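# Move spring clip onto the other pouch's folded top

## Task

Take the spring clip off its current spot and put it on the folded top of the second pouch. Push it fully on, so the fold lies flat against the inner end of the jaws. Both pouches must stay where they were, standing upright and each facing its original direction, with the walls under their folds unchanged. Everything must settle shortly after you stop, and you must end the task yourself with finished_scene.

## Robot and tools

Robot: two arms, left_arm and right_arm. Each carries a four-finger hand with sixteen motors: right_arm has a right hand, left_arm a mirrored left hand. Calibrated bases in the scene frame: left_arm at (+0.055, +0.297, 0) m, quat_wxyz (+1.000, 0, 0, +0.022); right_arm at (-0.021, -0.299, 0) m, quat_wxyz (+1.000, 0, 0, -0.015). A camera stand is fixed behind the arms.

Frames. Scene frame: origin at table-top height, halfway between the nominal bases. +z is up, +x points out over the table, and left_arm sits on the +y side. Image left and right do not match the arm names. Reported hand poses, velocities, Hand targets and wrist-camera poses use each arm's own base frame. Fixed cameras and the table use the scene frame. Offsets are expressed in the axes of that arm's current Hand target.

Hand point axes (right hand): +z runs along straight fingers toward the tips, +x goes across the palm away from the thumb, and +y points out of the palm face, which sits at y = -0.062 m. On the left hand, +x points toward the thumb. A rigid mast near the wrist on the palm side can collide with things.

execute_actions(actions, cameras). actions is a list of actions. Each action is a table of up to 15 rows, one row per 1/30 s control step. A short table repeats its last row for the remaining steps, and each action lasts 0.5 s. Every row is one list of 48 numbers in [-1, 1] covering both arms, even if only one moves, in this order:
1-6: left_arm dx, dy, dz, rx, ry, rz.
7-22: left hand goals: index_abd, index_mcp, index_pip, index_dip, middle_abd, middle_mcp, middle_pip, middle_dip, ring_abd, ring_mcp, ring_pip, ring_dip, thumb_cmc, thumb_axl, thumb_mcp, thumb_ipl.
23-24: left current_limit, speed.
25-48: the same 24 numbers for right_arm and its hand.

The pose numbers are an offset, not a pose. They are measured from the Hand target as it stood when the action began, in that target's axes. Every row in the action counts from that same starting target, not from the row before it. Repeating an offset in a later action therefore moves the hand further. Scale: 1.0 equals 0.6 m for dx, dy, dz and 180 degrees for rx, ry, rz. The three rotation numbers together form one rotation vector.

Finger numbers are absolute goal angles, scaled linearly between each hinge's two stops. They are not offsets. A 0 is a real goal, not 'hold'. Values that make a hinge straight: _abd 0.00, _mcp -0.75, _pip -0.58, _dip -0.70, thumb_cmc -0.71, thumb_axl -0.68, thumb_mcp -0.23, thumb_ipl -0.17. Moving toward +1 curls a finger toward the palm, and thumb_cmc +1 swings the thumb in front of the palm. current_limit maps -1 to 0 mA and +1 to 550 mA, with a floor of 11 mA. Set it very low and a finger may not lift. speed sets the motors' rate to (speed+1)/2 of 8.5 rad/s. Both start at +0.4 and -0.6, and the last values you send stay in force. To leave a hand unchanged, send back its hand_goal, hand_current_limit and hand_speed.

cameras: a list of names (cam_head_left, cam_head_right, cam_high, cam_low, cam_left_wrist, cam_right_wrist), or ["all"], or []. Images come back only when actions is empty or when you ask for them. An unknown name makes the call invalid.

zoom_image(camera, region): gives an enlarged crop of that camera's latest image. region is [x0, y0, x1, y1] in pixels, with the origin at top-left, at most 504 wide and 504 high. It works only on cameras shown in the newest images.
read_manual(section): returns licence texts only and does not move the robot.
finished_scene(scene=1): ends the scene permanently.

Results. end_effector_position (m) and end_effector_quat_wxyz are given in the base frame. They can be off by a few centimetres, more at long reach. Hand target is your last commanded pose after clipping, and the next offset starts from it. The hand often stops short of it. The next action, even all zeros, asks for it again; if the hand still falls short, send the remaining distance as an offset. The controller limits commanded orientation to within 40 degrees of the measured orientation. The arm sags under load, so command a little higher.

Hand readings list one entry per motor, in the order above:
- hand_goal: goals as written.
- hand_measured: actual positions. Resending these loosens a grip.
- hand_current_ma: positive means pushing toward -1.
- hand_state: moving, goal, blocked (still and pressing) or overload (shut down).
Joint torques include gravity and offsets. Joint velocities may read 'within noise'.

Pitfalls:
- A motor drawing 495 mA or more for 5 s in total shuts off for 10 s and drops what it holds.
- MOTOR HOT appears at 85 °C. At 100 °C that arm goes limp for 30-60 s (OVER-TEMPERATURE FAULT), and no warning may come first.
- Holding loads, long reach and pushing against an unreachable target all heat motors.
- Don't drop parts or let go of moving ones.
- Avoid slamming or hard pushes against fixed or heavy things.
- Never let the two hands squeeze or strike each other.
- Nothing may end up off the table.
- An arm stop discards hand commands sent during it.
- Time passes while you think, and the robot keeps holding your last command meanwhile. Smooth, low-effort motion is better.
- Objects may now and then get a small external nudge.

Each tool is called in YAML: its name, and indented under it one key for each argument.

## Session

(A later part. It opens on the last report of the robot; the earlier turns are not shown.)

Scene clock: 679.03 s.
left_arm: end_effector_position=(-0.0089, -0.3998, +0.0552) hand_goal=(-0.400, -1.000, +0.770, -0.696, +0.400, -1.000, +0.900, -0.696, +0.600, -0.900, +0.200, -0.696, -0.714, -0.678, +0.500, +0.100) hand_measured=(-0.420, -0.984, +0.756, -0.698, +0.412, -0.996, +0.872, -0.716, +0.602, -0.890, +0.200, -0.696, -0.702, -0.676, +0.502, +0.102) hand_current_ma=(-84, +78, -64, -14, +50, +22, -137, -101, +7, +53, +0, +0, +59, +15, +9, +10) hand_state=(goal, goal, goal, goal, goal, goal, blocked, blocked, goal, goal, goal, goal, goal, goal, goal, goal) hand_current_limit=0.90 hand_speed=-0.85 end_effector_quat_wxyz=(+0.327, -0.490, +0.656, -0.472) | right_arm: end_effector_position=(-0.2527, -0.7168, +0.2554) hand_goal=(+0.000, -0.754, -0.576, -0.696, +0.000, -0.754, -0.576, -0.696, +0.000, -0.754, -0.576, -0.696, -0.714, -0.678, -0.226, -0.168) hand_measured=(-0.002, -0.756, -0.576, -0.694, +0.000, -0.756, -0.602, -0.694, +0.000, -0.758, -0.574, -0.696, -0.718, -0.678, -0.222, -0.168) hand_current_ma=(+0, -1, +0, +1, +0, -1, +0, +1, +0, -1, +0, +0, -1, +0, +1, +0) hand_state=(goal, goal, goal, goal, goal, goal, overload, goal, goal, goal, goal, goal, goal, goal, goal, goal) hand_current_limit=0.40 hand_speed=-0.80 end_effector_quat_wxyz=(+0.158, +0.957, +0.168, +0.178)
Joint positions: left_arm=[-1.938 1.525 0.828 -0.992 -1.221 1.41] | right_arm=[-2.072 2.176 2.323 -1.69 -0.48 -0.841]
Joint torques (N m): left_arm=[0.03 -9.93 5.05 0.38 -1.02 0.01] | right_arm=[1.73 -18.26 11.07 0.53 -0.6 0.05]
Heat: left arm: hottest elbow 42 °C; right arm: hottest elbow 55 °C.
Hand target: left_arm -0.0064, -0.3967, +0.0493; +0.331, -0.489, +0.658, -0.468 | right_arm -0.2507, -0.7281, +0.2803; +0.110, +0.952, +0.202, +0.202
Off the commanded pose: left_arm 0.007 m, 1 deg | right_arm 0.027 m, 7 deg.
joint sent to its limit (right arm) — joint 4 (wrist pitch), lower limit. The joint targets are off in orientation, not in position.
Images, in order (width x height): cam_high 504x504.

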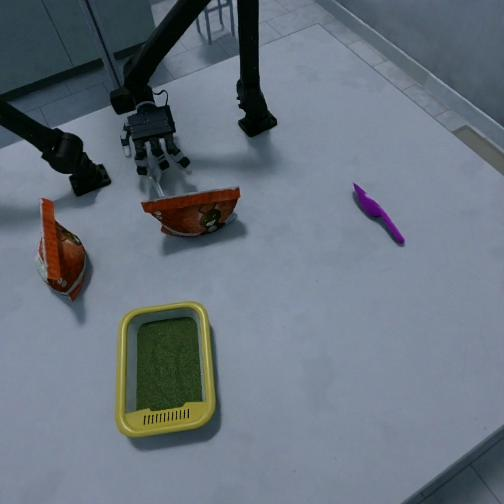

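execute_actions:
  actions:
    - [[0,0,0,0,0,0,-0.45,-1.0,0.84,-0.696,0.45,-1.0,0.82,-0.696,0.6,-0.9,0.2,-0.696,-0.714,-0.678,0.5,0.1,0.7,-0.9,0,0,0,0,0,0,0,-0.754,-0.576,-0.696,0,-0.754,-0.576,-0.696,0,-0.754,-0.576,-0.696,-0.714,-0.678,-0.226,-0.168,0.4,-0.8]]
    - [[0,0,0,0,0,0,-0.7,-1.0,0.82,-0.696,0.7,-1.0,0.82,-0.696,0.6,-0.9,0.2,-0.696,-0.714,-0.678,0.5,0.1,0.5,-0.85,0,0,0,0,0,0,0,-0.754,-0.576,-0.696,0,-0.754,-0.576,-0.696,0,-0.754,-0.576,-0.696,-0.714,-0.678,-0.226,-0.168,0.4,-0.8]]
  cameras: ["cam_high", "cam_low"]

zoom_image:
  camera: "cam_high"
  region: [120, 155, 180, 215]

zoom_image:
  camera: "cam_low"
  region: [350, 195, 420, 265]

Scene clock: 680.57 s.
left_arm: end_effector_position=(-0.0092, -0.3996, +0.0548) hand_goal=(-0.700, -1.000, +0.820, -0.696, +0.700, -1.000, +0.820, -0.696, +0.600, -0.900, +0.200, -0.696, -0.714, -0.678, +0.500, +0.100) hand_measured=(-0.696, -0.990, +0.816, -0.698, +0.696, -0.992, +0.816, -0.700, +0.602, -0.890, +0.200, -0.696, -0.702, -0.676, +0.502, +0.102) hand_current_ma=(+15, +52, -15, -12, -13, +45, -15, -15, +7, +53, +0, +0, +59, +15, +9, +10) hand_state=(goal, goal, goal, goal, goal, goal, goal, goal, goal, goal, goal, goal, goal, goal, goal, goal) hand_current_limit=0.50 hand_speed=-0.85 end_effector_quat_wxyz=(+0.327, -0.490, +0.657, -0.471) | right_arm: end_effector_position=(-0.2527, -0.7168, +0.2554) hand_goal=(+0.000, -0.754, -0.576, -0.696, +0.000, -0.754, -0.576, -0.696, +0.000, -0.754, -0.576, -0.696, -0.714, -0.678, -0.226, -0.168) hand_measured=(-0.002, -0.756, -0.576, -0.694, +0.000, -0.756, -0.602, -0.694, +0.000, -0.758, -0.574, -0.696, -0.718, -0.678, -0.222, -0.168) hand_current_ma=(+0, -1, +0, +1, +0, -1, +0, +1, +0, -1, +0, +0, -1, +0, +1, +0) hand_state=(goal, goal, goal, goal, goal, goal, overload, goal, goal, goal, goal, goal, goal, goal, goal, goal) hand_current_limit=0.40 hand_speed=-0.80 end_effector_quat_wxyz=(+0.158, +0.957, +0.168, +0.178)
Joint positions: left_arm=[-1.938 1.525 0.828 -0.992 -1.218 1.41] | right_arm=[-2.072 2.176 2.323 -1.69 -0.48 -0.841]
Joint torques (N m): left_arm=[0.15 -10.05 5.05 0.36 -1.11 0.01] | right_arm=[1.9 -18.32 10.99 0.57 -0.56 0.08]
Heat: left arm: hottest elbow 42 °C; right arm: hottest elbow 55 °C.
Hand target: left_arm -0.0064, -0.3967, +0.0492; +0.331, -0.489, +0.658, -0.468 | right_arm -0.2507, -0.7281, +0.2803; +0.110, +0.952, +0.202, +0.202
Off the commanded pose: left_arm 0.007 m, 1 deg | right_arm 0.027 m, 7 deg.
joint sent to its limit (right arm) — joint 4 (wrist pitch), lower limit. The joint targets are off in orientation, not in position.
Images, in order (width x height): cam_high 504x504, cam_low 504x504.

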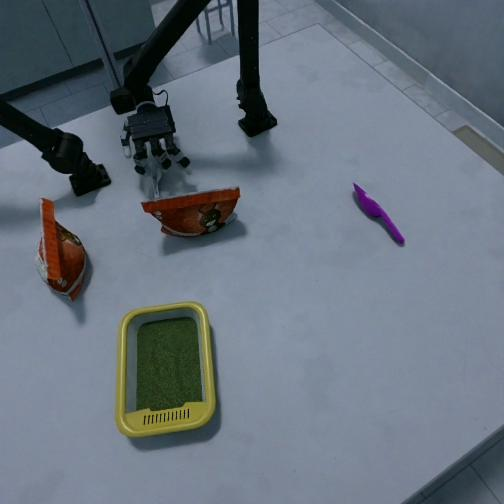

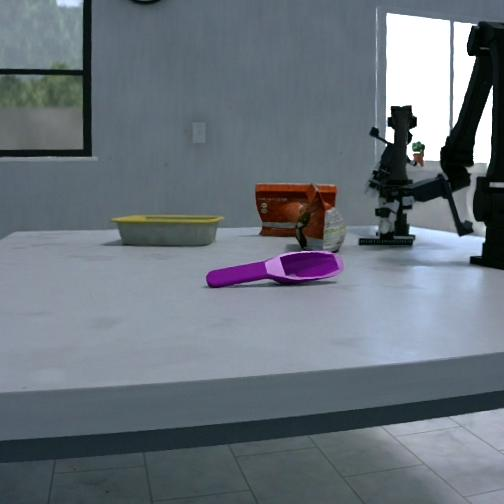

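Scaled by 8.400 from the camera's 504x504 image, which has a finer 720x720 frame.

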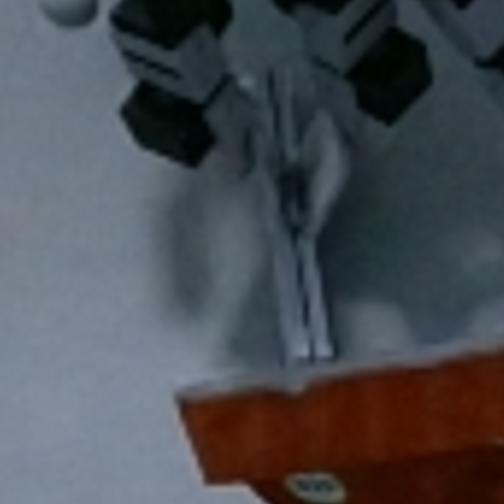

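Scaled by 7.200 from the camera's 504x504 image, which has a finer 720x720 frame.

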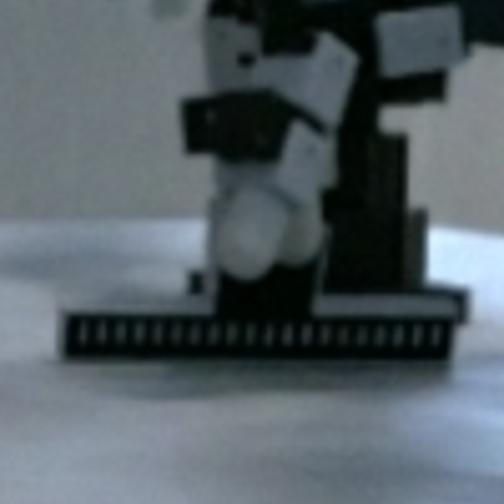

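execute_actions:
  actions:
    - [[0,0,0,0,0,0,-0.7,-1.0,0.885,-0.696,0.7,-1.0,0.89,-0.696,0.6,-0.9,0.2,-0.696,-0.714,-0.678,0.5,0.1,1.0,-0.85,0,0,0,0,0,0,0,-0.754,-0.576,-0.696,0,-0.754,-0.576,-0.696,0,-0.754,-0.576,-0.696,-0.714,-0.678,-0.226,-0.168,0.4,-0.8]]
    - [[0,0,0,0,0,0,-0.6,-1.0,0.905,-0.696,0.6,-1.0,0.915,-0.696,0.6,-0.9,0.2,-0.696,-0.714,-0.678,0.5,0.1,1.0,-0.85,0,0,0,0,0,0,0,-0.754,-0.576,-0.696,0,-0.754,-0.576,-0.696,0,-0.754,-0.576,-0.696,-0.714,-0.678,-0.226,-0.168,0.4,-0.8]]
    - [[0,0,0,0,0,0,-0.45,-1.0,0.92,-0.696,0.45,-1.0,0.93,-0.696,0.6,-0.9,0.2,-0.696,-0.714,-0.678,0.5,0.1,1.0,-0.85,0,0,0,0,0,0,0,-0.754,-0.576,-0.696,0,-0.754,-0.576,-0.696,0,-0.754,-0.576,-0.696,-0.714,-0.678,-0.226,-0.168,0.4,-0.8]]
    - [[0,0,0,0,0,0,-0.3,-1.0,0.92,-0.696,0.3,-1.0,0.93,-0.696,0.6,-0.9,0.2,-0.696,-0.714,-0.678,0.5,0.1,1.0,-0.85,0,0,0,0,0,0,0,-0.754,-0.576,-0.696,0,-0.754,-0.576,-0.696,0,-0.754,-0.576,-0.696,-0.714,-0.678,-0.226,-0.168,0.4,-0.8]]
    - [[0,0,0,0,0,0,-0.18,-1.0,0.89,-0.696,0.18,-1.0,0.9,-0.696,0.6,-0.9,0.2,-0.696,-0.714,-0.678,0.5,0.1,1.0,-0.85,0,0,0,0,0,0,0,-0.754,-0.576,-0.696,0,-0.754,-0.576,-0.696,0,-0.754,-0.576,-0.696,-0.714,-0.678,-0.226,-0.168,0.4,-0.8]]
  cameras: ["cam_high", "cam_low"]

zoom_image:
  camera: "cam_high"
  region: [120, 155, 180, 215]

zoom_image:
  camera: "cam_low"
  region: [350, 195, 420, 265]

Scene clock: 683.70 s.
left_arm: end_effector_position=(-0.0091, -0.3996, +0.0549) hand_goal=(-0.180, -1.000, +0.890, -0.696, +0.180, -1.000, +0.900, -0.696, +0.600, -0.900, +0.200, -0.696, -0.714, -0.678, +0.500, +0.100) hand_measured=(-0.254, -0.992, +0.826, -0.724, +0.242, -0.992, +0.836, -0.732, +0.602, -0.890, +0.200, -0.696, -0.702, -0.676, +0.502, +0.102) hand_current_ma=(-319, +40, -321, -137, +269, +40, -322, -183, +7, +53, +0, +0, +59, +15, +9, +10) hand_state=(blocked, goal, blocked, blocked, blocked, goal, blocked, blocked, goal, goal, goal, goal, goal, goal, goal, goal) hand_current_limit=1.00 hand_speed=-0.85 end_effector_quat_wxyz=(+0.327, -0.490, +0.657, -0.471) | right_arm: end_effector_position=(-0.2527, -0.7168, +0.2554) hand_goal=(+0.000, -0.754, -0.576, -0.696, +0.000, -0.754, -0.576, -0.696, +0.000, -0.754, -0.576, -0.696, -0.714, -0.678, -0.226, -0.168) hand_measured=(-0.002, -0.756, -0.576, -0.694, +0.000, -0.756, -0.602, -0.694, +0.000, -0.758, -0.574, -0.696, -0.718, -0.678, -0.222, -0.168) hand_current_ma=(+0, -1, +0, +1, +0, -1, +0, +1, +0, -1, +0, +0, -1, +0, +1, +0) hand_state=(goal, goal, goal, goal, goal, goal, overload, goal, goal, goal, goal, goal, goal, goal, goal, goal) hand_current_limit=0.40 hand_speed=-0.80 end_effector_quat_wxyz=(+0.158, +0.957, +0.168, +0.178)
Joint positions: left_arm=[-1.938 1.525 0.828 -0.992 -1.218 1.41] | right_arm=[-2.072 2.176 2.323 -1.69 -0.48 -0.841]
Joint torques (N m): left_arm=[0.03 -9.99 5.03 0.34 -1.13 0.02] | right_arm=[2.14 -18.26 11.14 0.53 -0.59 0.06]
Heat: left arm: hottest elbow 42 °C; right arm: hottest elbow 55 °C.
Hand target: left_arm -0.0064, -0.3967, +0.0493; +0.331, -0.489, +0.658, -0.468 | right_arm -0.2507, -0.7281, +0.2803; +0.110, +0.952, +0.202, +0.202
Off the commanded pose: left_arm 0.007 m, 1 deg | right_arm 0.027 m, 7 deg.
joint sent to its limit (right arm) — joint 4 (wrist pitch), lower limit. The joint targets are off in orientation, not in position.
Images, in order (width x height): cam_high 504x504, cam_low 504x504.

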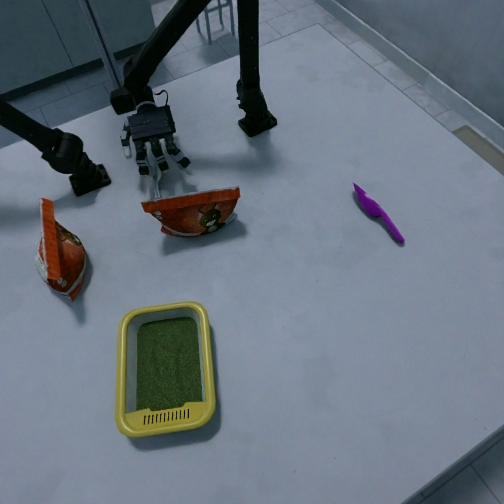

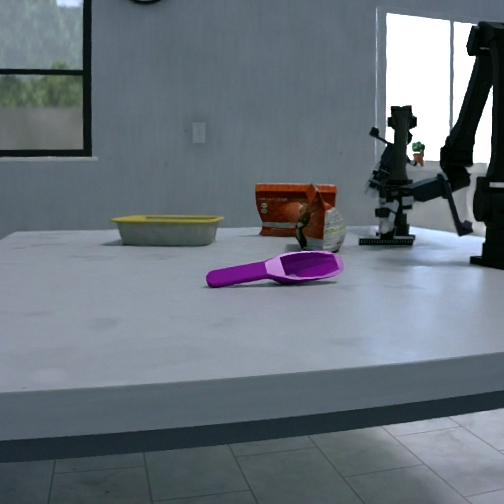

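Scaled by 8.400 from the camera's 504x504 image, which has a finer 720x720 frame.

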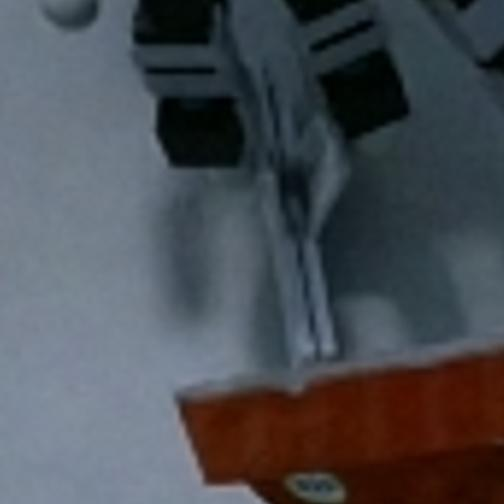

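Scaled by 7.200 from the camera's 504x504 image, which has a finer 720x720 frame.

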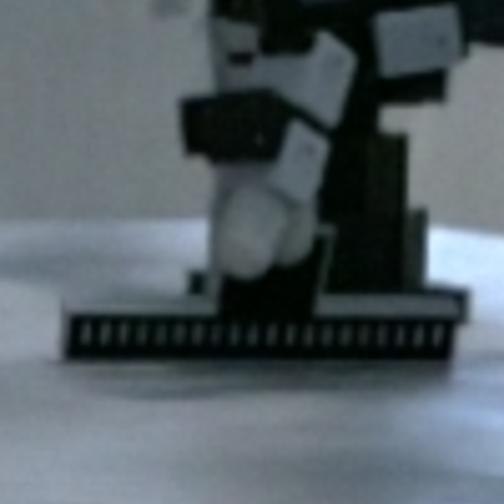

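execute_actions:
  actions:
    - [[0,0,0,0,0,0,-0.1,-1.0,0.88,-0.696,0.1,-1.0,0.882,-0.696,0.6,-0.9,0.2,-0.696,-0.714,-0.678,0.5,0.1,1.0,-0.85,0,0,0,0,0,0,0,-0.754,-0.576,-0.696,0,-0.754,-0.576,-0.696,0,-0.754,-0.576,-0.696,-0.714,-0.678,-0.226,-0.168,0.4,-0.8]]
    - [[0,0,0,0,0,0,-0.02,-1.0,0.86,-0.696,0.02,-1.0,0.856,-0.696,0.6,-0.9,0.2,-0.696,-0.714,-0.678,0.5,0.1,1.0,-0.85,0,0,0,0,0,0,0,-0.754,-0.576,-0.696,0,-0.754,-0.576,-0.696,0,-0.754,-0.576,-0.696,-0.714,-0.678,-0.226,-0.168,0.4,-0.8]]
  cameras: ["cam_high"]

zoom_image:
  camera: "cam_high"
  region: [120, 155, 180, 215]

Scene clock: 685.13 s.
left_arm: end_effector_position=(-0.0090, -0.3997, +0.0551) hand_goal=(-0.020, -1.000, +0.860, -0.696, +0.020, -1.000, +0.856, -0.696, +0.600, -0.900, +0.200, -0.696, -0.714, -0.678, +0.500, +0.100) hand_measured=(-0.116, -0.992, +0.814, -0.724, +0.098, -0.994, +0.822, -0.728, +0.602, -0.890, +0.200, -0.696, -0.702, -0.676, +0.502, +0.102) hand_current_ma=(-419, +40, -230, -137, +340, +30, -166, -162, +7, +53, +0, +0, +59, +15, +9, +10) hand_state=(blocked, goal, blocked, blocked, blocked, goal, blocked, blocked, goal, goal, goal, goal, goal, goal, goal, goal) hand_current_limit=1.00 hand_speed=-0.85 end_effector_quat_wxyz=(+0.327, -0.490, +0.656, -0.472) | right_arm: end_effector_position=(-0.2527, -0.7168, +0.2554) hand_goal=(+0.000, -0.754, -0.576, -0.696, +0.000, -0.754, -0.576, -0.696, +0.000, -0.754, -0.576, -0.696, -0.714, -0.678, -0.226, -0.168) hand_measured=(-0.002, -0.756, -0.576, -0.694, +0.000, -0.756, -0.602, -0.694, +0.000, -0.758, -0.574, -0.696, -0.718, -0.678, -0.222, -0.168) hand_current_ma=(+0, -1, +0, +1, +0, -1, +0, +1, +0, -1, +0, +0, -1, +0, +1, +0) hand_state=(goal, goal, goal, goal, goal, goal, overload, goal, goal, goal, goal, goal, goal, goal, goal, goal) hand_current_limit=0.40 hand_speed=-0.80 end_effector_quat_wxyz=(+0.158, +0.957, +0.168, +0.178)
Joint positions: left_arm=[-1.938 1.525 0.828 -0.992 -1.22 1.41] | right_arm=[-2.072 2.176 2.323 -1.69 -0.48 -0.841]
Joint torques (N m): left_arm=[-0.09 -10.05 5.03 0.34 -1.05 0.02] | right_arm=[1.96 -18.02 10.95 0.57 -0.6 0.06]
Heat: left arm: hottest elbow 42 °C; right arm: hottest elbow 55 °C.
Hand target: left_arm -0.0064, -0.3967, +0.0493; +0.331, -0.489, +0.658, -0.468 | right_arm -0.2507, -0.7281, +0.2803; +0.110, +0.952, +0.202, +0.202
Off the commanded pose: left_arm 0.007 m, 1 deg | right_arm 0.027 m, 7 deg.
joint sent to its limit (right arm) — joint 4 (wrist pitch), lower limit. The joint targets are off in orientation, not in position.
Images, in order (width x height): cam_high 504x504.

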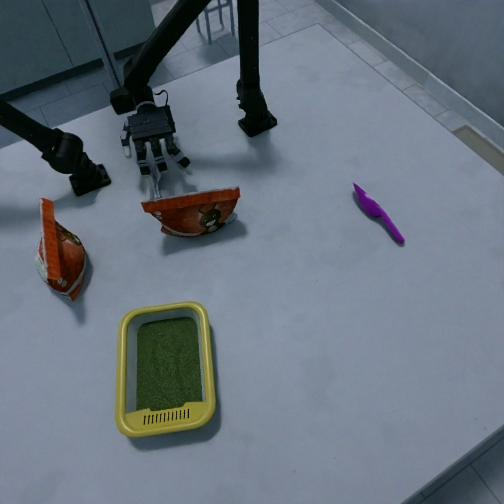

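Scaled by 8.400 from the camera's 504x504 image, which has a finer 720x720 frame.

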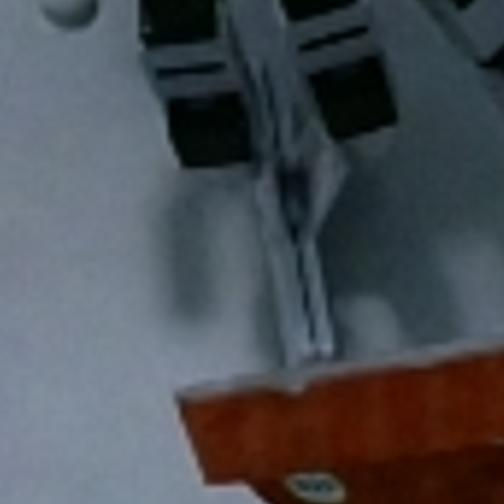

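execute_actions:
  actions:
    - [[0,0,0,0,0,0,0.06,-1.0,0.845,-0.696,-0.06,-1.0,0.842,-0.696,0.6,-0.9,0.2,-0.696,-0.714,-0.678,0.5,0.1,1.0,-0.85,0,0,0,0,0,0,0,-0.754,-0.576,-0.696,0,-0.754,-0.576,-0.696,0,-0.754,-0.576,-0.696,-0.714,-0.678,-0.226,-0.168,0.4,-0.8]]
  cameras: ["cam_high"]

zoom_image:
  camera: "cam_high"
  region: [120, 155, 180, 215]

Scene clock: 686.07 s.
left_arm: end_effector_position=(-0.0088, -0.3998, +0.0553) hand_goal=(+0.060, -1.000, +0.844, -0.696, -0.060, -1.000, +0.842, -0.696, +0.600, -0.900, +0.200, -0.696, -0.714, -0.678, +0.500, +0.100) hand_measured=(-0.042, -0.994, +0.810, -0.716, +0.018, -1.000, +0.820, -0.714, +0.602, -0.890, +0.200, -0.696, -0.702, -0.676, +0.502, +0.102) hand_current_ma=(-446, +33, -166, -100, +341, +0, -108, -85, +7, +53, +0, +0, +59, +15, +9, +10) hand_state=(blocked, goal, blocked, blocked, blocked, goal, blocked, goal, goal, goal, goal, goal, goal, goal, goal, goal) hand_current_limit=1.00 hand_speed=-0.85 end_effector_quat_wxyz=(+0.327, -0.489, +0.656, -0.472) | right_arm: end_effector_position=(-0.2527, -0.7168, +0.2554) hand_goal=(+0.000, -0.754, -0.576, -0.696, +0.000, -0.754, -0.576, -0.696, +0.000, -0.754, -0.576, -0.696, -0.714, -0.678, -0.226, -0.168) hand_measured=(-0.002, -0.756, -0.576, -0.694, +0.000, -0.756, -0.602, -0.694, +0.000, -0.758, -0.574, -0.696, -0.718, -0.678, -0.222, -0.168) hand_current_ma=(+0, -1, +0, +1, +0, -1, +0, +1, +0, -1, +0, +0, -1, +0, +1, +0) hand_state=(goal, goal, goal, goal, goal, goal, overload, goal, goal, goal, goal, goal, goal, goal, goal, goal) hand_current_limit=0.40 hand_speed=-0.80 end_effector_quat_wxyz=(+0.158, +0.957, +0.168, +0.178)
Joint positions: left_arm=[-1.938 1.525 0.828 -0.992 -1.221 1.41] | right_arm=[-2.072 2.176 2.323 -1.69 -0.48 -0.841]
Joint torques (N m): left_arm=[-0.15 -9.82 5.08 0.34 -0.99 0.03] | right_arm=[1.73 -17.96 11.02 0.5 -0.59 0.06]
Heat: left arm: hottest elbow 42 °C; right arm: hottest elbow 55 °C.
Hand target: left_arm -0.0064, -0.3967, +0.0493; +0.331, -0.489, +0.658, -0.468 | right_arm -0.2507, -0.7281, +0.2803; +0.110, +0.952, +0.202, +0.202
Off the commanded pose: left_arm 0.007 m, 1 deg | right_arm 0.027 m, 7 deg.
joint sent to its limit (right arm) — joint 4 (wrist pitch), lower limit. The joint targets are off in orientation, not in position.
Images, in order (width x height): cam_high 504x504.

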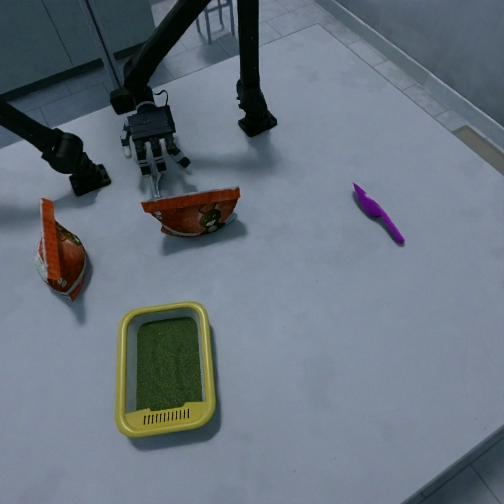

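Scaled by 8.400 from the camera's 504x504 image, which has a finer 720x720 frame.

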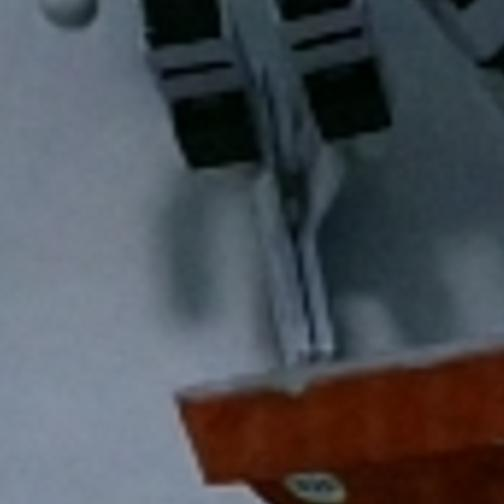

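execute_actions:
  actions:
    - [[0,0,0,0,0,0,0.11,-1.0,0.845,-0.696,-0.11,-1.0,0.845,-0.696,0.6,-0.9,0.2,-0.696,-0.714,-0.678,0.5,0.1,1.0,-0.85,0,0,0,0,0,0,0,-0.754,-0.576,-0.696,0,-0.754,-0.576,-0.696,0,-0.754,-0.576,-0.696,-0.714,-0.678,-0.226,-0.168,0.4,-0.8]]
  cameras: ["cam_high"]

zoom_image:
  camera: "cam_high"
  region: [120, 155, 180, 215]

Scene clock: 687.00 s.
left_arm: end_effector_position=(-0.0088, -0.3998, +0.0552) hand_goal=(+0.110, -1.000, +0.844, -0.696, -0.110, -1.000, +0.844, -0.696, +0.600, -0.900, +0.200, -0.696, -0.714, -0.678, +0.500, +0.100) hand_measured=(+0.060, -0.992, +0.846, -0.698, -0.084, -1.000, +0.872, -0.686, +0.602, -0.890, +0.200, -0.696, -0.702, -0.676, +0.502, +0.102) hand_current_ma=(-215, +42, +8, -8, +106, +0, +141, +52, +7, +53, +0, +0, +59, +15, +9, +10) hand_state=(blocked, goal, goal, goal, blocked, goal, blocked, goal, goal, goal, goal, goal, goal, goal, goal, goal) hand_current_limit=1.00 hand_speed=-0.85 end_effector_quat_wxyz=(+0.327, -0.489, +0.656, -0.472) | right_arm: end_effector_position=(-0.2527, -0.7168, +0.2554) hand_goal=(+0.000, -0.754, -0.576, -0.696, +0.000, -0.754, -0.576, -0.696, +0.000, -0.754, -0.576, -0.696, -0.714, -0.678, -0.226, -0.168) hand_measured=(-0.002, -0.756, -0.576, -0.694, +0.000, -0.756, -0.602, -0.694, +0.000, -0.758, -0.574, -0.696, -0.718, -0.678, -0.222, -0.168) hand_current_ma=(+0, -1, +0, +1, +0, -1, +0, +1, +0, -1, +0, +0, -1, +0, +1, +0) hand_state=(goal, goal, goal, goal, goal, goal, overload, goal, goal, goal, goal, goal, goal, goal, goal, goal) hand_current_limit=0.40 hand_speed=-0.80 end_effector_quat_wxyz=(+0.158, +0.957, +0.168, +0.178)
Joint positions: left_arm=[-1.938 1.525 0.828 -0.992 -1.221 1.41] | right_arm=[-2.072 2.176 2.323 -1.69 -0.48 -0.841]
Joint torques (N m): left_arm=[0.15 -9.93 5.07 0.35 -1 0.03] | right_arm=[2.14 -18.08 11.08 0.4 -0.58 0.07]
Heat: left arm: hottest elbow 42 °C; right arm: hottest elbow 55 °C.
Hand target: left_arm -0.0064, -0.3967, +0.0493; +0.331, -0.489, +0.658, -0.468 | right_arm -0.2507, -0.7281, +0.2803; +0.110, +0.952, +0.202, +0.202
Off the commanded pose: left_arm 0.007 m, 1 deg | right_arm 0.027 m, 7 deg.
joint sent to its limit (right arm) — joint 4 (wrist pitch), lower limit. The joint targets are off in orientation, not in position.
Images, in order (width x height): cam_high 504x504.

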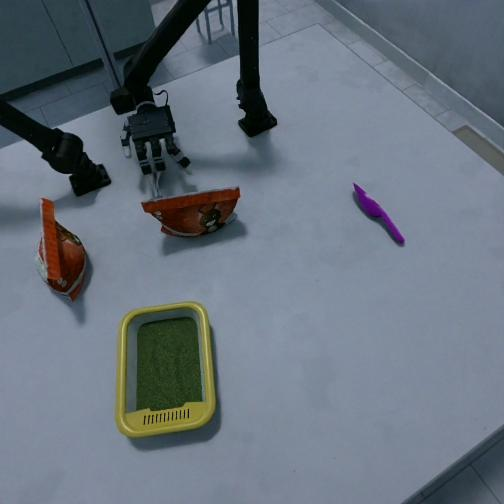

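Scaled by 8.400 from the camera's 504x504 image, which has a finer 720x720 frame.

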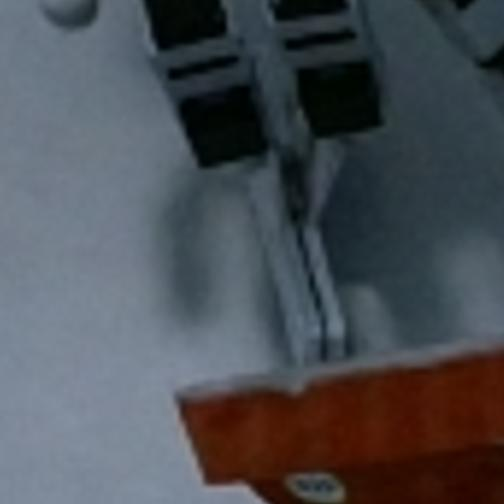

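execute_actions:
  actions:
    - [[0,0,0,0,0,0,0.14,-1.0,0.86,-0.696,-0.12,-1.0,0.80,-0.696,0.6,-0.9,0.2,-0.696,-0.714,-0.678,0.5,0.1,1.0,-0.85,0,0,0,0,0,0,0,-0.754,-0.576,-0.696,0,-0.754,-0.576,-0.696,0,-0.754,-0.576,-0.696,-0.714,-0.678,-0.226,-0.168,0.4,-0.8]]
  cameras: ["cam_high"]

zoom_image:
  camera: "cam_high"
  region: [120, 155, 180, 215]

Scene clock: 687.87 s.
left_arm: end_effector_position=(-0.0088, -0.3998, +0.0552) hand_goal=(+0.140, -1.000, +0.860, -0.696, -0.120, -1.000, +0.800, -0.696, +0.600, -0.900, +0.200, -0.696, -0.714, -0.678, +0.500, +0.100) hand_measured=(+0.102, -0.996, +0.862, -0.698, -0.106, -1.000, +0.872, -0.674, +0.602, -0.890, +0.200, -0.696, -0.702, -0.676, +0.502, +0.102) hand_current_ma=(-167, +20, +10, -7, +56, +3, +362, +109, +7, +53, +0, +0, +59, +15, +9, +10) hand_state=(blocked, goal, goal, goal, goal, goal, blocked, blocked, goal, goal, goal, goal, goal, goal, goal, goal) hand_current_limit=1.00 hand_speed=-0.85 end_effector_quat_wxyz=(+0.327, -0.489, +0.656, -0.472) | right_arm: end_effector_position=(-0.2527, -0.7168, +0.2554) hand_goal=(+0.000, -0.754, -0.576, -0.696, +0.000, -0.754, -0.576, -0.696, +0.000, -0.754, -0.576, -0.696, -0.714, -0.678, -0.226, -0.168) hand_measured=(-0.002, -0.756, -0.576, -0.694, +0.000, -0.756, -0.602, -0.694, +0.000, -0.758, -0.574, -0.696, -0.718, -0.678, -0.222, -0.168) hand_current_ma=(+0, -1, +0, +1, +0, -1, +0, +1, +0, -1, +0, +0, -1, +0, +1, +0) hand_state=(goal, goal, goal, goal, goal, goal, overload, goal, goal, goal, goal, goal, goal, goal, goal, goal) hand_current_limit=0.40 hand_speed=-0.80 end_effector_quat_wxyz=(+0.158, +0.957, +0.168, +0.178)
Joint positions: left_arm=[-1.938 1.525 0.828 -0.992 -1.221 1.41] | right_arm=[-2.072 2.176 2.323 -1.69 -0.48 -0.841]
Joint torques (N m): left_arm=[0.03 -10.11 5.03 0.35 -0.99 0.03] | right_arm=[1.9 -17.9 11.07 0.39 -0.61 0.03]
Heat: left arm: hottest elbow 42 °C; right arm: hottest elbow 55 °C.
Hand target: left_arm -0.0064, -0.3967, +0.0493; +0.331, -0.489, +0.658, -0.468 | right_arm -0.2507, -0.7281, +0.2803; +0.110, +0.952, +0.202, +0.202
Off the commanded pose: left_arm 0.007 m, 1 deg | right_arm 0.027 m, 7 deg.
joint sent to its limit (right arm) — joint 4 (wrist pitch), lower limit. The joint targets are off in orientation, not in position.
Images, in order (width x height): cam_high 504x504.

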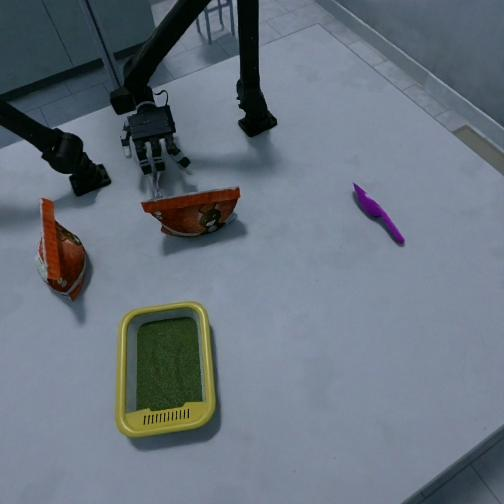

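Scaled by 8.400 from the camera's 504x504 image, which has a finer 720x720 frame.

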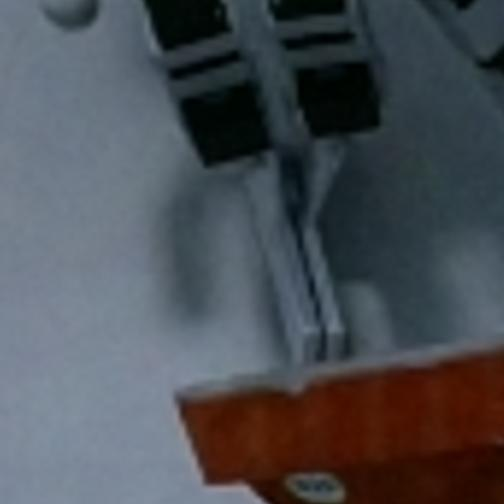

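execute_actions:
  actions:
    - [[0,0,0,0,0,0,0.18,-1.0,0.84,-0.696,-0.18,-1.0,0.79,-0.696,0.6,-0.9,0.2,-0.696,-0.714,-0.678,0.5,0.1,1.0,-0.85,0,0,0,0,0,0,0,-0.754,-0.576,-0.696,0,-0.754,-0.576,-0.696,0,-0.754,-0.576,-0.696,-0.714,-0.678,-0.226,-0.168,0.4,-0.8]]
  cameras: ["cam_high", "cam_low"]

zoom_image:
  camera: "cam_high"
  region: [120, 155, 180, 215]

zoom_image:
  camera: "cam_low"
  region: [350, 195, 420, 265]

Scene clock: 688.77 s.
left_arm: end_effector_position=(-0.0088, -0.3998, +0.0552) hand_goal=(+0.180, -1.000, +0.840, -0.696, -0.180, -1.000, +0.790, -0.696, +0.600, -0.900, +0.200, -0.696, -0.714, -0.678, +0.500, +0.100) hand_measured=(+0.148, -0.996, +0.864, -0.690, -0.170, -1.000, +0.872, -0.666, +0.602, -0.890, +0.200, -0.696, -0.702, -0.676, +0.502, +0.102) hand_current_ma=(-133, +20, +115, +33, +45, +3, +412, +144, +7, +53, +0, +0, +59, +15, +9, +10) hand_state=(blocked, goal, blocked, goal, goal, goal, blocked, blocked, goal, goal, goal, goal, goal, goal, goal, goal) hand_current_limit=1.00 hand_speed=-0.85 end_effector_quat_wxyz=(+0.327, -0.489, +0.656, -0.472) | right_arm: end_effector_position=(-0.2527, -0.7168, +0.2554) hand_goal=(+0.000, -0.754, -0.576, -0.696, +0.000, -0.754, -0.576, -0.696, +0.000, -0.754, -0.576, -0.696, -0.714, -0.678, -0.226, -0.168) hand_measured=(-0.002, -0.756, -0.576, -0.694, +0.000, -0.756, -0.602, -0.694, +0.000, -0.758, -0.574, -0.696, -0.718, -0.678, -0.222, -0.168) hand_current_ma=(+0, -1, +0, +1, +0, -1, +0, +1, +0, -1, +0, +0, -1, +0, +1, +0) hand_state=(goal, goal, goal, goal, goal, goal, overload, goal, goal, goal, goal, goal, goal, goal, goal, goal) hand_current_limit=0.40 hand_speed=-0.80 end_effector_quat_wxyz=(+0.158, +0.957, +0.168, +0.178)
Joint positions: left_arm=[-1.938 1.525 0.828 -0.992 -1.221 1.41] | right_arm=[-2.072 2.176 2.323 -1.69 -0.48 -0.841]
Joint torques (N m): left_arm=[0.03 -9.93 5.03 0.27 -0.99 0.02] | right_arm=[2.2 -17.55 10.99 0.51 -0.58 0.03]
Heat: left arm: hottest elbow 42 °C; right arm: hottest elbow 55 °C.
Hand target: left_arm -0.0064, -0.3967, +0.0493; +0.331, -0.489, +0.658, -0.468 | right_arm -0.2507, -0.7281, +0.2803; +0.110, +0.952, +0.202, +0.202
Off the commanded pose: left_arm 0.007 m, 1 deg | right_arm 0.027 m, 7 deg.
joint sent to its limit (right arm) — joint 4 (wrist pitch), lower limit. The joint targets are off in orientation, not in position.
Images, in order (width x height): cam_high 504x504, cam_low 504x504.

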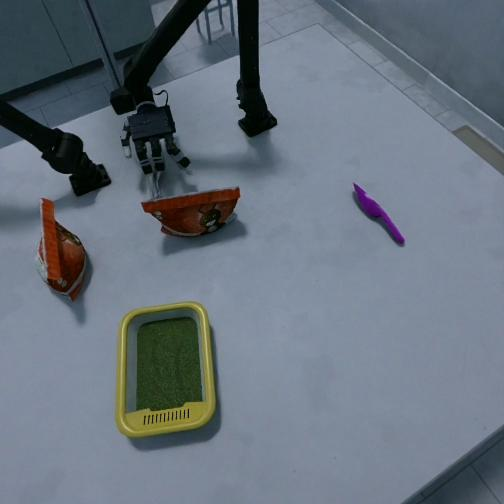

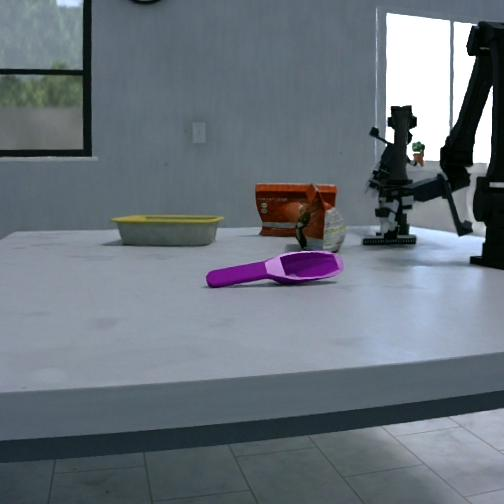

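Scaled by 8.400 from the camera's 504x504 image, which has a finer 720x720 frame.

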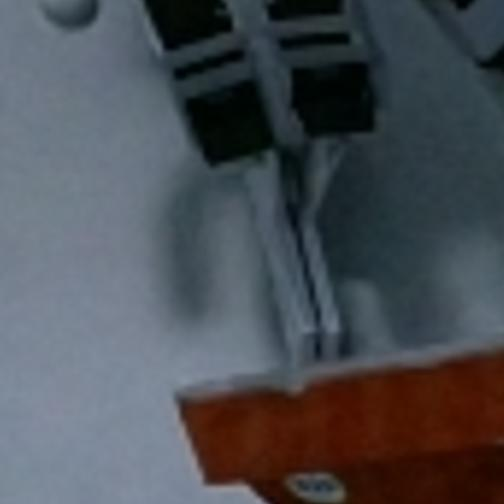

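Scaled by 7.200 from the camera's 504x504 image, which has a finer 720x720 frame.

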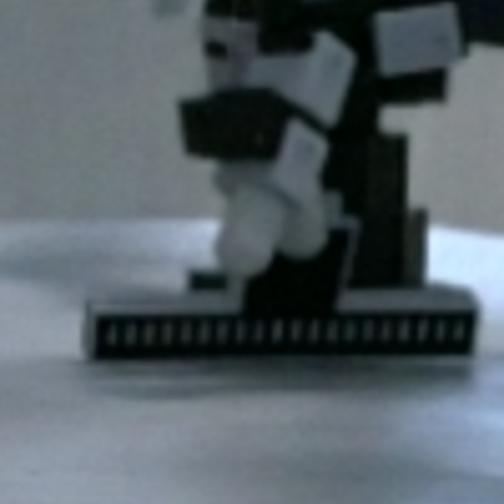

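execute_actions:
  actions:
    - [[0,0,0,0,0,0,0.24,-1.0,0.80,-0.696,-0.24,-1.0,0.785,-0.696,0.6,-0.9,0.2,-0.696,-0.714,-0.678,0.5,0.1,1.0,-0.85,0,0,0,0,0,0,0,-0.754,-0.576,-0.696,0,-0.754,-0.576,-0.696,0,-0.754,-0.576,-0.696,-0.714,-0.678,-0.226,-0.168,0.4,-0.8]]
  cameras: ["cam_high"]

zoom_image:
  camera: "cam_high"
  region: [120, 155, 180, 215]

Scene clock: 689.63 s.
left_arm: end_effector_position=(-0.0088, -0.3998, +0.0552) hand_goal=(+0.240, -1.000, +0.800, -0.696, -0.240, -1.000, +0.784, -0.696, +0.600, -0.900, +0.200, -0.696, -0.714, -0.678, +0.500, +0.100) hand_measured=(+0.216, -0.998, +0.864, -0.678, -0.234, -1.000, +0.872, -0.658, +0.602, -0.890, +0.200, -0.696, -0.702, -0.676, +0.502, +0.102) hand_current_ma=(-99, +12, +314, +86, +24, +3, +442, +192, +7, +53, +0, +0, +59, +15, +9, +10) hand_state=(blocked, goal, blocked, goal, goal, goal, blocked, blocked, goal, goal, goal, goal, goal, goal, goal, goal) hand_current_limit=1.00 hand_speed=-0.85 end_effector_quat_wxyz=(+0.327, -0.489, +0.656, -0.472) | right_arm: end_effector_position=(-0.2527, -0.7168, +0.2554) hand_goal=(+0.000, -0.754, -0.576, -0.696, +0.000, -0.754, -0.576, -0.696, +0.000, -0.754, -0.576, -0.696, -0.714, -0.678, -0.226, -0.168) hand_measured=(-0.002, -0.756, -0.576, -0.694, +0.000, -0.756, -0.602, -0.694, +0.000, -0.758, -0.574, -0.696, -0.718, -0.678, -0.222, -0.168) hand_current_ma=(+0, -1, +0, +1, +0, -1, +0, +1, +0, -1, +0, +0, -1, +0, +1, +0) hand_state=(goal, goal, goal, goal, goal, goal, overload, goal, goal, goal, goal, goal, goal, goal, goal, goal) hand_current_limit=0.40 hand_speed=-0.80 end_effector_quat_wxyz=(+0.158, +0.957, +0.168, +0.178)
Joint positions: left_arm=[-1.938 1.525 0.828 -0.992 -1.221 1.41] | right_arm=[-2.072 2.176 2.323 -1.69 -0.48 -0.841]
Joint torques (N m): left_arm=[0.09 -10.17 5.07 0.32 -0.99 0.02] | right_arm=[2.32 -17.85 11.03 0.54 -0.62 0.06]
Heat: left arm: hottest elbow 42 °C; right arm: hottest elbow 55 °C.
Hand target: left_arm -0.0064, -0.3967, +0.0493; +0.331, -0.489, +0.658, -0.468 | right_arm -0.2507, -0.7281, +0.2803; +0.110, +0.952, +0.202, +0.202
Off the commanded pose: left_arm 0.007 m, 1 deg | right_arm 0.027 m, 7 deg.
joint sent to its limit (right arm) — joint 4 (wrist pitch), lower limit. The joint targets are off in orientation, not in position.
Images, in order (width x height): cam_high 504x504.

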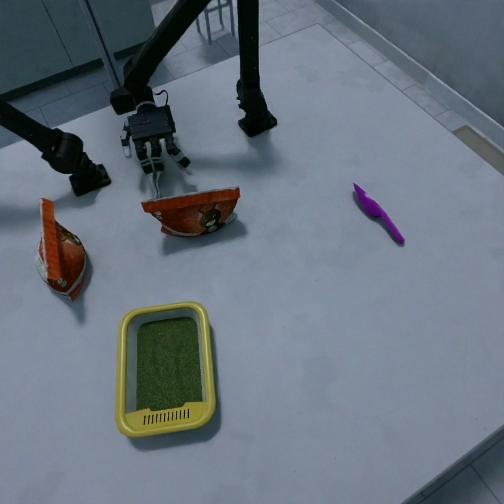

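Scaled by 8.400 from the camera's 504x504 image, which has a finer 720x720 frame.

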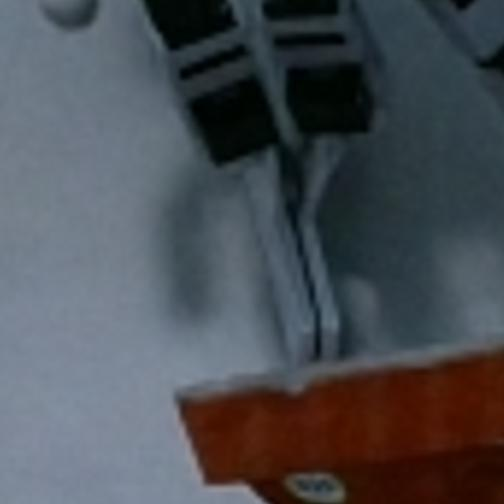

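execute_actions:
  actions:
    - [[0,0,0,0,0,0,0.31,-1.0,0.785,-0.696,-0.31,-1.0,0.78,-0.696,0.6,-0.9,0.2,-0.696,-0.714,-0.678,0.5,0.1,1.0,-0.85,0,0,0,0,0,0,0,-0.754,-0.576,-0.696,0,-0.754,-0.576,-0.696,0,-0.754,-0.576,-0.696,-0.714,-0.678,-0.226,-0.168,0.4,-0.8]]
    - [[0,0,0,0,0,0,0.36,-1.0,0.785,-0.696,-0.36,-1.0,0.785,-0.696,0.6,-0.9,0.2,-0.696,-0.714,-0.678,0.5,0.1,0.79,-0.85,0,0,0,0,0,0,0,-0.754,-0.576,-0.696,0,-0.754,-0.576,-0.696,0,-0.754,-0.576,-0.696,-0.714,-0.678,-0.226,-0.168,0.4,-0.8]]
  cameras: ["cam_high", "cam_low", "cam_left_wrist"]

zoom_image:
  camera: "cam_high"
  region: [120, 155, 180, 215]

zoom_image:
  camera: "cam_low"
  region: [350, 195, 420, 265]

zoom_image:
  camera: "cam_left_wrist"
  region: [80, 0, 260, 180]

Scene clock: 691.23 s.
left_arm: end_effector_position=(-0.0088, -0.3998, +0.0552) hand_goal=(+0.360, -1.000, +0.784, -0.696, -0.360, -1.000, +0.784, -0.696, +0.600, -0.900, +0.200, -0.696, -0.714, -0.678, +0.500, +0.100) hand_measured=(+0.310, -1.000, +0.868, -0.666, -0.334, -1.000, +0.884, -0.650, +0.602, -0.890, +0.200, -0.696, -0.702, -0.676, +0.502, +0.102) hand_current_ma=(-218, +4, +417, +144, +109, +3, +492, +230, +7, +53, +0, +0, +59, +15, +9, +10) hand_state=(blocked, goal, blocked, blocked, blocked, goal, blocked, blocked, goal, goal, goal, goal, goal, goal, goal, goal) hand_current_limit=0.79 hand_speed=-0.85 end_effector_quat_wxyz=(+0.327, -0.489, +0.656, -0.472) | right_arm: end_effector_position=(-0.2527, -0.7168, +0.2554) hand_goal=(+0.000, -0.754, -0.576, -0.696, +0.000, -0.754, -0.576, -0.696, +0.000, -0.754, -0.576, -0.696, -0.714, -0.678, -0.226, -0.168) hand_measured=(-0.002, -0.756, -0.576, -0.694, +0.000, -0.756, -0.602, -0.694, +0.000, -0.758, -0.574, -0.696, -0.718, -0.678, -0.222, -0.168) hand_current_ma=(+0, -1, +0, +1, +0, -1, +0, +1, +0, -1, +0, +0, -1, +0, +1, +0) hand_state=(goal, goal, goal, goal, goal, goal, overload, goal, goal, goal, goal, goal, goal, goal, goal, goal) hand_current_limit=0.40 hand_speed=-0.80 end_effector_quat_wxyz=(+0.158, +0.957, +0.168, +0.178)
Joint positions: left_arm=[-1.938 1.525 0.828 -0.992 -1.221 1.41] | right_arm=[-2.072 2.176 2.323 -1.69 -0.48 -0.841]
Joint torques (N m): left_arm=[0.09 -9.88 5.05 0.32 -1.01 0.04] | right_arm=[1.49 -18.32 11.1 0.7 -0.59 0.05]
Heat: left arm: hottest elbow 42 °C; right arm: hottest elbow 55 °C.
Hand target: left_arm -0.0064, -0.3967, +0.0493; +0.331, -0.489, +0.658, -0.468 | right_arm -0.2507, -0.7281, +0.2803; +0.110, +0.952, +0.202, +0.202
Off the commanded pose: left_arm 0.007 m, 1 deg | right_arm 0.027 m, 7 deg.
joint sent to its limit (right arm) — joint 4 (wrist pitch), lower limit. The joint targets are off in orientation, not in position.
Images, in order (width x height): cam_high 504x504, cam_low 504x504, cam_left_wrist 504x504.

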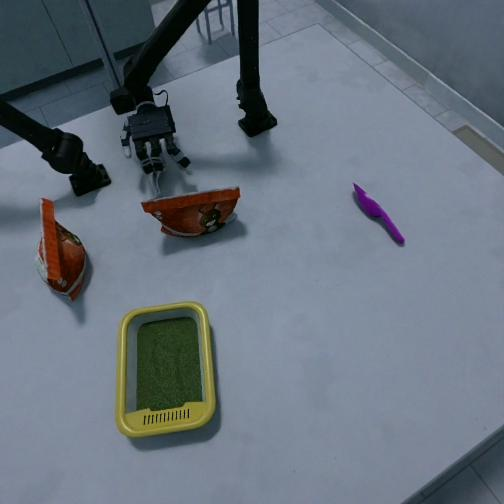

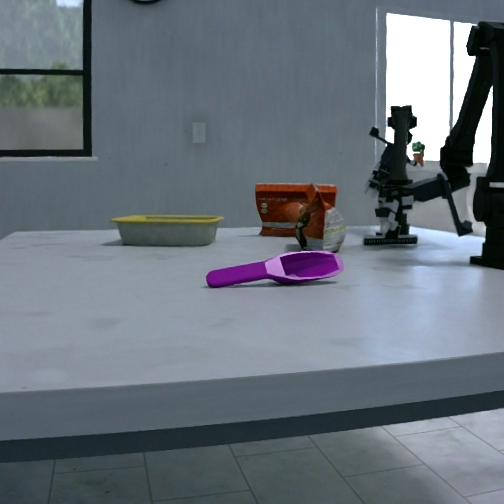

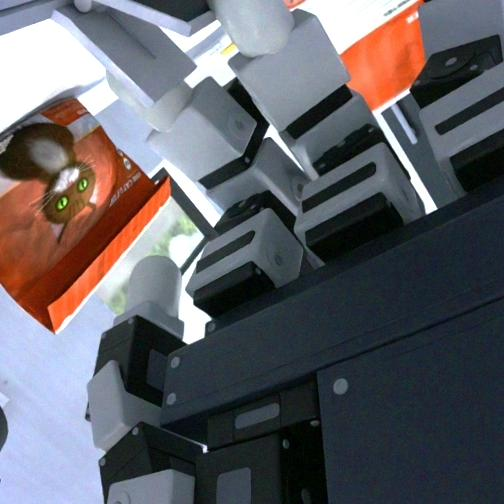

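Scaled by 8.400 from the camera's 504x504 image, which has a finer 720x720 frame.

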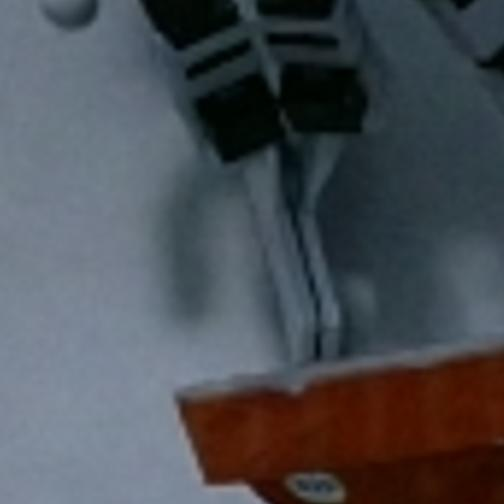

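Scaled by 7.200 from the camera's 504x504 image, which has a finer 720x720 frame.

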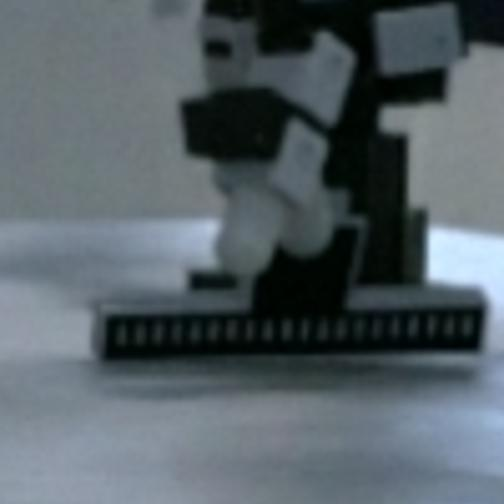

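Scaled by 2.800 from the camera's 504x504 image, which has a finer 720x720 frame.

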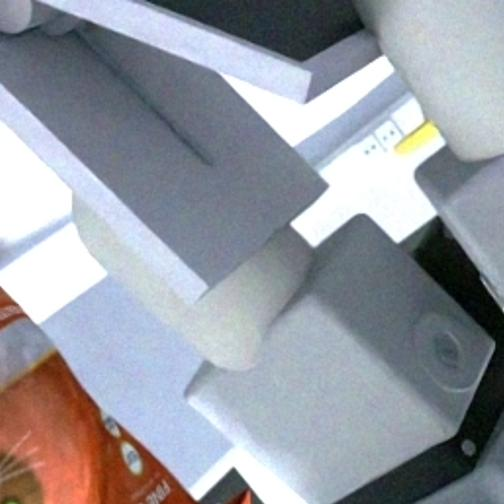

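execute_actions:
  actions:
    - [[0,0,0,0,0,0,0.26,-1.0,0.80,-0.696,-0.24,-1.0,0.792,-0.696,0.6,-0.9,0.2,-0.696,-0.714,-0.678,0.5,0.1,0.95,-0.85,0,0,0,0,0,0,0,-0.754,-0.576,-0.696,0,-0.754,-0.576,-0.696,0,-0.754,-0.576,-0.696,-0.714,-0.678,-0.226,-0.168,0.4,-0.8]]

Scene clock: 692.10 s.
left_arm: end_effector_position=(-0.0088, -0.3998, +0.0552) hand_goal=(+0.260, -1.000, +0.800, -0.696, -0.240, -1.000, +0.792, -0.696, +0.600, -0.900, +0.200, -0.696, -0.714, -0.678, +0.500, +0.100) hand_measured=(+0.266, -1.000, +0.876, -0.666, -0.256, -0.994, +0.890, -0.650, +0.602, -0.890, +0.200, -0.696, -0.702, -0.676, +0.502, +0.102) hand_current_ma=(+28, +1, +376, +144, -72, +29, +489, +234, +7, +53, +0, +0, +59, +15, +9, +10) hand_state=(goal, goal, blocked, blocked, goal, goal, blocked, blocked, goal, goal, goal, goal, goal, goal, goal, goal) hand_current_limit=0.95 hand_speed=-0.85 end_effector_quat_wxyz=(+0.327, -0.489, +0.656, -0.472) | right_arm: end_effector_position=(-0.2527, -0.7168, +0.2554) hand_goal=(+0.000, -0.754, -0.576, -0.696, +0.000, -0.754, -0.576, -0.696, +0.000, -0.754, -0.576, -0.696, -0.714, -0.678, -0.226, -0.168) hand_measured=(-0.002, -0.756, -0.576, -0.694, +0.000, -0.756, -0.602, -0.694, +0.000, -0.758, -0.574, -0.696, -0.718, -0.678, -0.222, -0.168) hand_current_ma=(+0, -1, +0, +1, +0, -1, +0, +1, +0, -1, +0, +0, -1, +0, +1, +0) hand_state=(goal, goal, goal, goal, goal, goal, overload, goal, goal, goal, goal, goal, goal, goal, goal, goal) hand_current_limit=0.40 hand_speed=-0.80 end_effector_quat_wxyz=(+0.158, +0.957, +0.168, +0.178)
Joint positions: left_arm=[-1.938 1.525 0.828 -0.992 -1.221 1.41] | right_arm=[-2.072 2.176 2.323 -1.69 -0.48 -0.841]
Joint torques (N m): left_arm=[0.15 -9.99 5.05 0.29 -1 0.02] | right_arm=[2.37 -17.85 11.03 0.55 -0.6 0.06]
Heat: left arm: hottest elbow 42 °C; right arm: hottest elbow 55 °C.
Hand target: left_arm -0.0064, -0.3967, +0.0493; +0.331, -0.489, +0.658, -0.468 | right_arm -0.2507, -0.7281, +0.2803; +0.110, +0.952, +0.202, +0.202
Off the commanded pose: left_arm 0.007 m, 1 deg | right_arm 0.027 m, 7 deg.
joint sent to its limit (right arm) — joint 4 (wrist pitch), lower limit. The joint targets are off in orientation, not in position.

execute_actions:
  actions:
    - [[0,0,0,0,0,0,0.26,-1.0,0.80,-0.696,-0.15,-1.0,0.79,-0.696,0.6,-0.9,0.2,-0.696,-0.714,-0.678,0.5,0.1,0.95,-0.88,0,0,0,0,0,0,0,-0.754,-0.576,-0.696,0,-0.754,-0.576,-0.696,0,-0.754,-0.576,-0.696,-0.714,-0.678,-0.226,-0.168,0.4,-0.8]]
  cameras: ["cam_high"]

zoom_image:
  camera: "cam_high"
  region: [120, 155, 180, 215]

Scene clock: 693.00 s.
left_arm: end_effector_position=(-0.0088, -0.3998, +0.0552) hand_goal=(+0.260, -1.000, +0.800, -0.696, -0.150, -1.000, +0.790, -0.696, +0.600, -0.900, +0.200, -0.696, -0.714, -0.678, +0.500, +0.100) hand_measured=(+0.264, -1.000, +0.876, -0.666, -0.170, -0.984, +0.890, -0.650, +0.602, -0.890, +0.200, -0.696, -0.702, -0.676, +0.502, +0.102) hand_current_ma=(+15, +0, +376, +144, -87, +84, +499, +234, +7, +53, +0, +0, +59, +15, +9, +10) hand_state=(goal, goal, blocked, blocked, blocked, goal, blocked, blocked, goal, goal, goal, goal, goal, goal, goal, goal) hand_current_limit=0.95 hand_speed=-0.88 end_effector_quat_wxyz=(+0.327, -0.489, +0.656, -0.472) | right_arm: end_effector_position=(-0.2527, -0.7168, +0.2554) hand_goal=(+0.000, -0.754, -0.576, -0.696, +0.000, -0.754, -0.576, -0.696, +0.000, -0.754, -0.576, -0.696, -0.714, -0.678, -0.226, -0.168) hand_measured=(-0.002, -0.756, -0.576, -0.694, +0.000, -0.756, -0.602, -0.694, +0.000, -0.758, -0.574, -0.696, -0.718, -0.678, -0.222, -0.168) hand_current_ma=(+0, -1, +0, +1, +0, -1, +0, +1, +0, -1, +0, +0, -1, +0, +1, +0) hand_state=(goal, goal, goal, goal, goal, goal, overload, goal, goal, goal, goal, goal, goal, goal, goal, goal) hand_current_limit=0.40 hand_speed=-0.80 end_effector_quat_wxyz=(+0.158, +0.957, +0.168, +0.178)
Joint positions: left_arm=[-1.938 1.525 0.828 -0.992 -1.221 1.41] | right_arm=[-2.072 2.176 2.323 -1.69 -0.48 -0.841]
Joint torques (N m): left_arm=[-0.03 -10.05 5.08 0.32 -0.99 0.03] | right_arm=[1.44 -17.85 11.07 0.61 -0.62 0.02]
Heat: left arm: hottest elbow 42 °C; right arm: hottest elbow 55 °C.
Hand target: left_arm -0.0064, -0.3967, +0.0493; +0.331, -0.489, +0.658, -0.468 | right_arm -0.2507, -0.7281, +0.2803; +0.110, +0.952, +0.202, +0.202
Off the commanded pose: left_arm 0.007 m, 1 deg | right_arm 0.027 m, 7 deg.
joint sent to its limit (right arm) — joint 4 (wrist pitch), lower limit. The joint targets are off in orientation, not in position.
Images, in order (width x height): cam_high 504x504.

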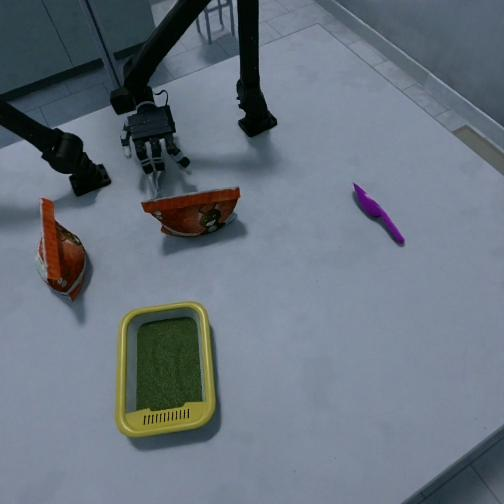

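Scaled by 8.400 from the camera's 504x504 image, which has a finer 720x720 frame.

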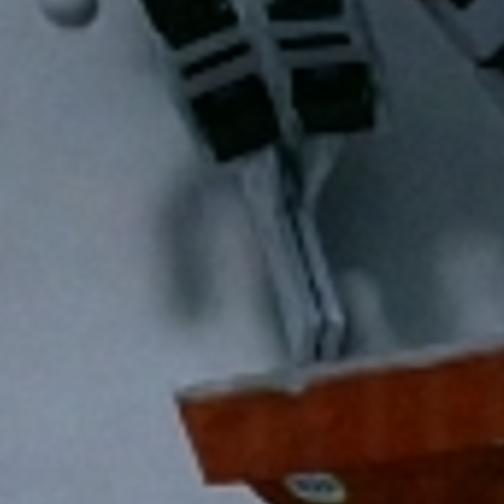

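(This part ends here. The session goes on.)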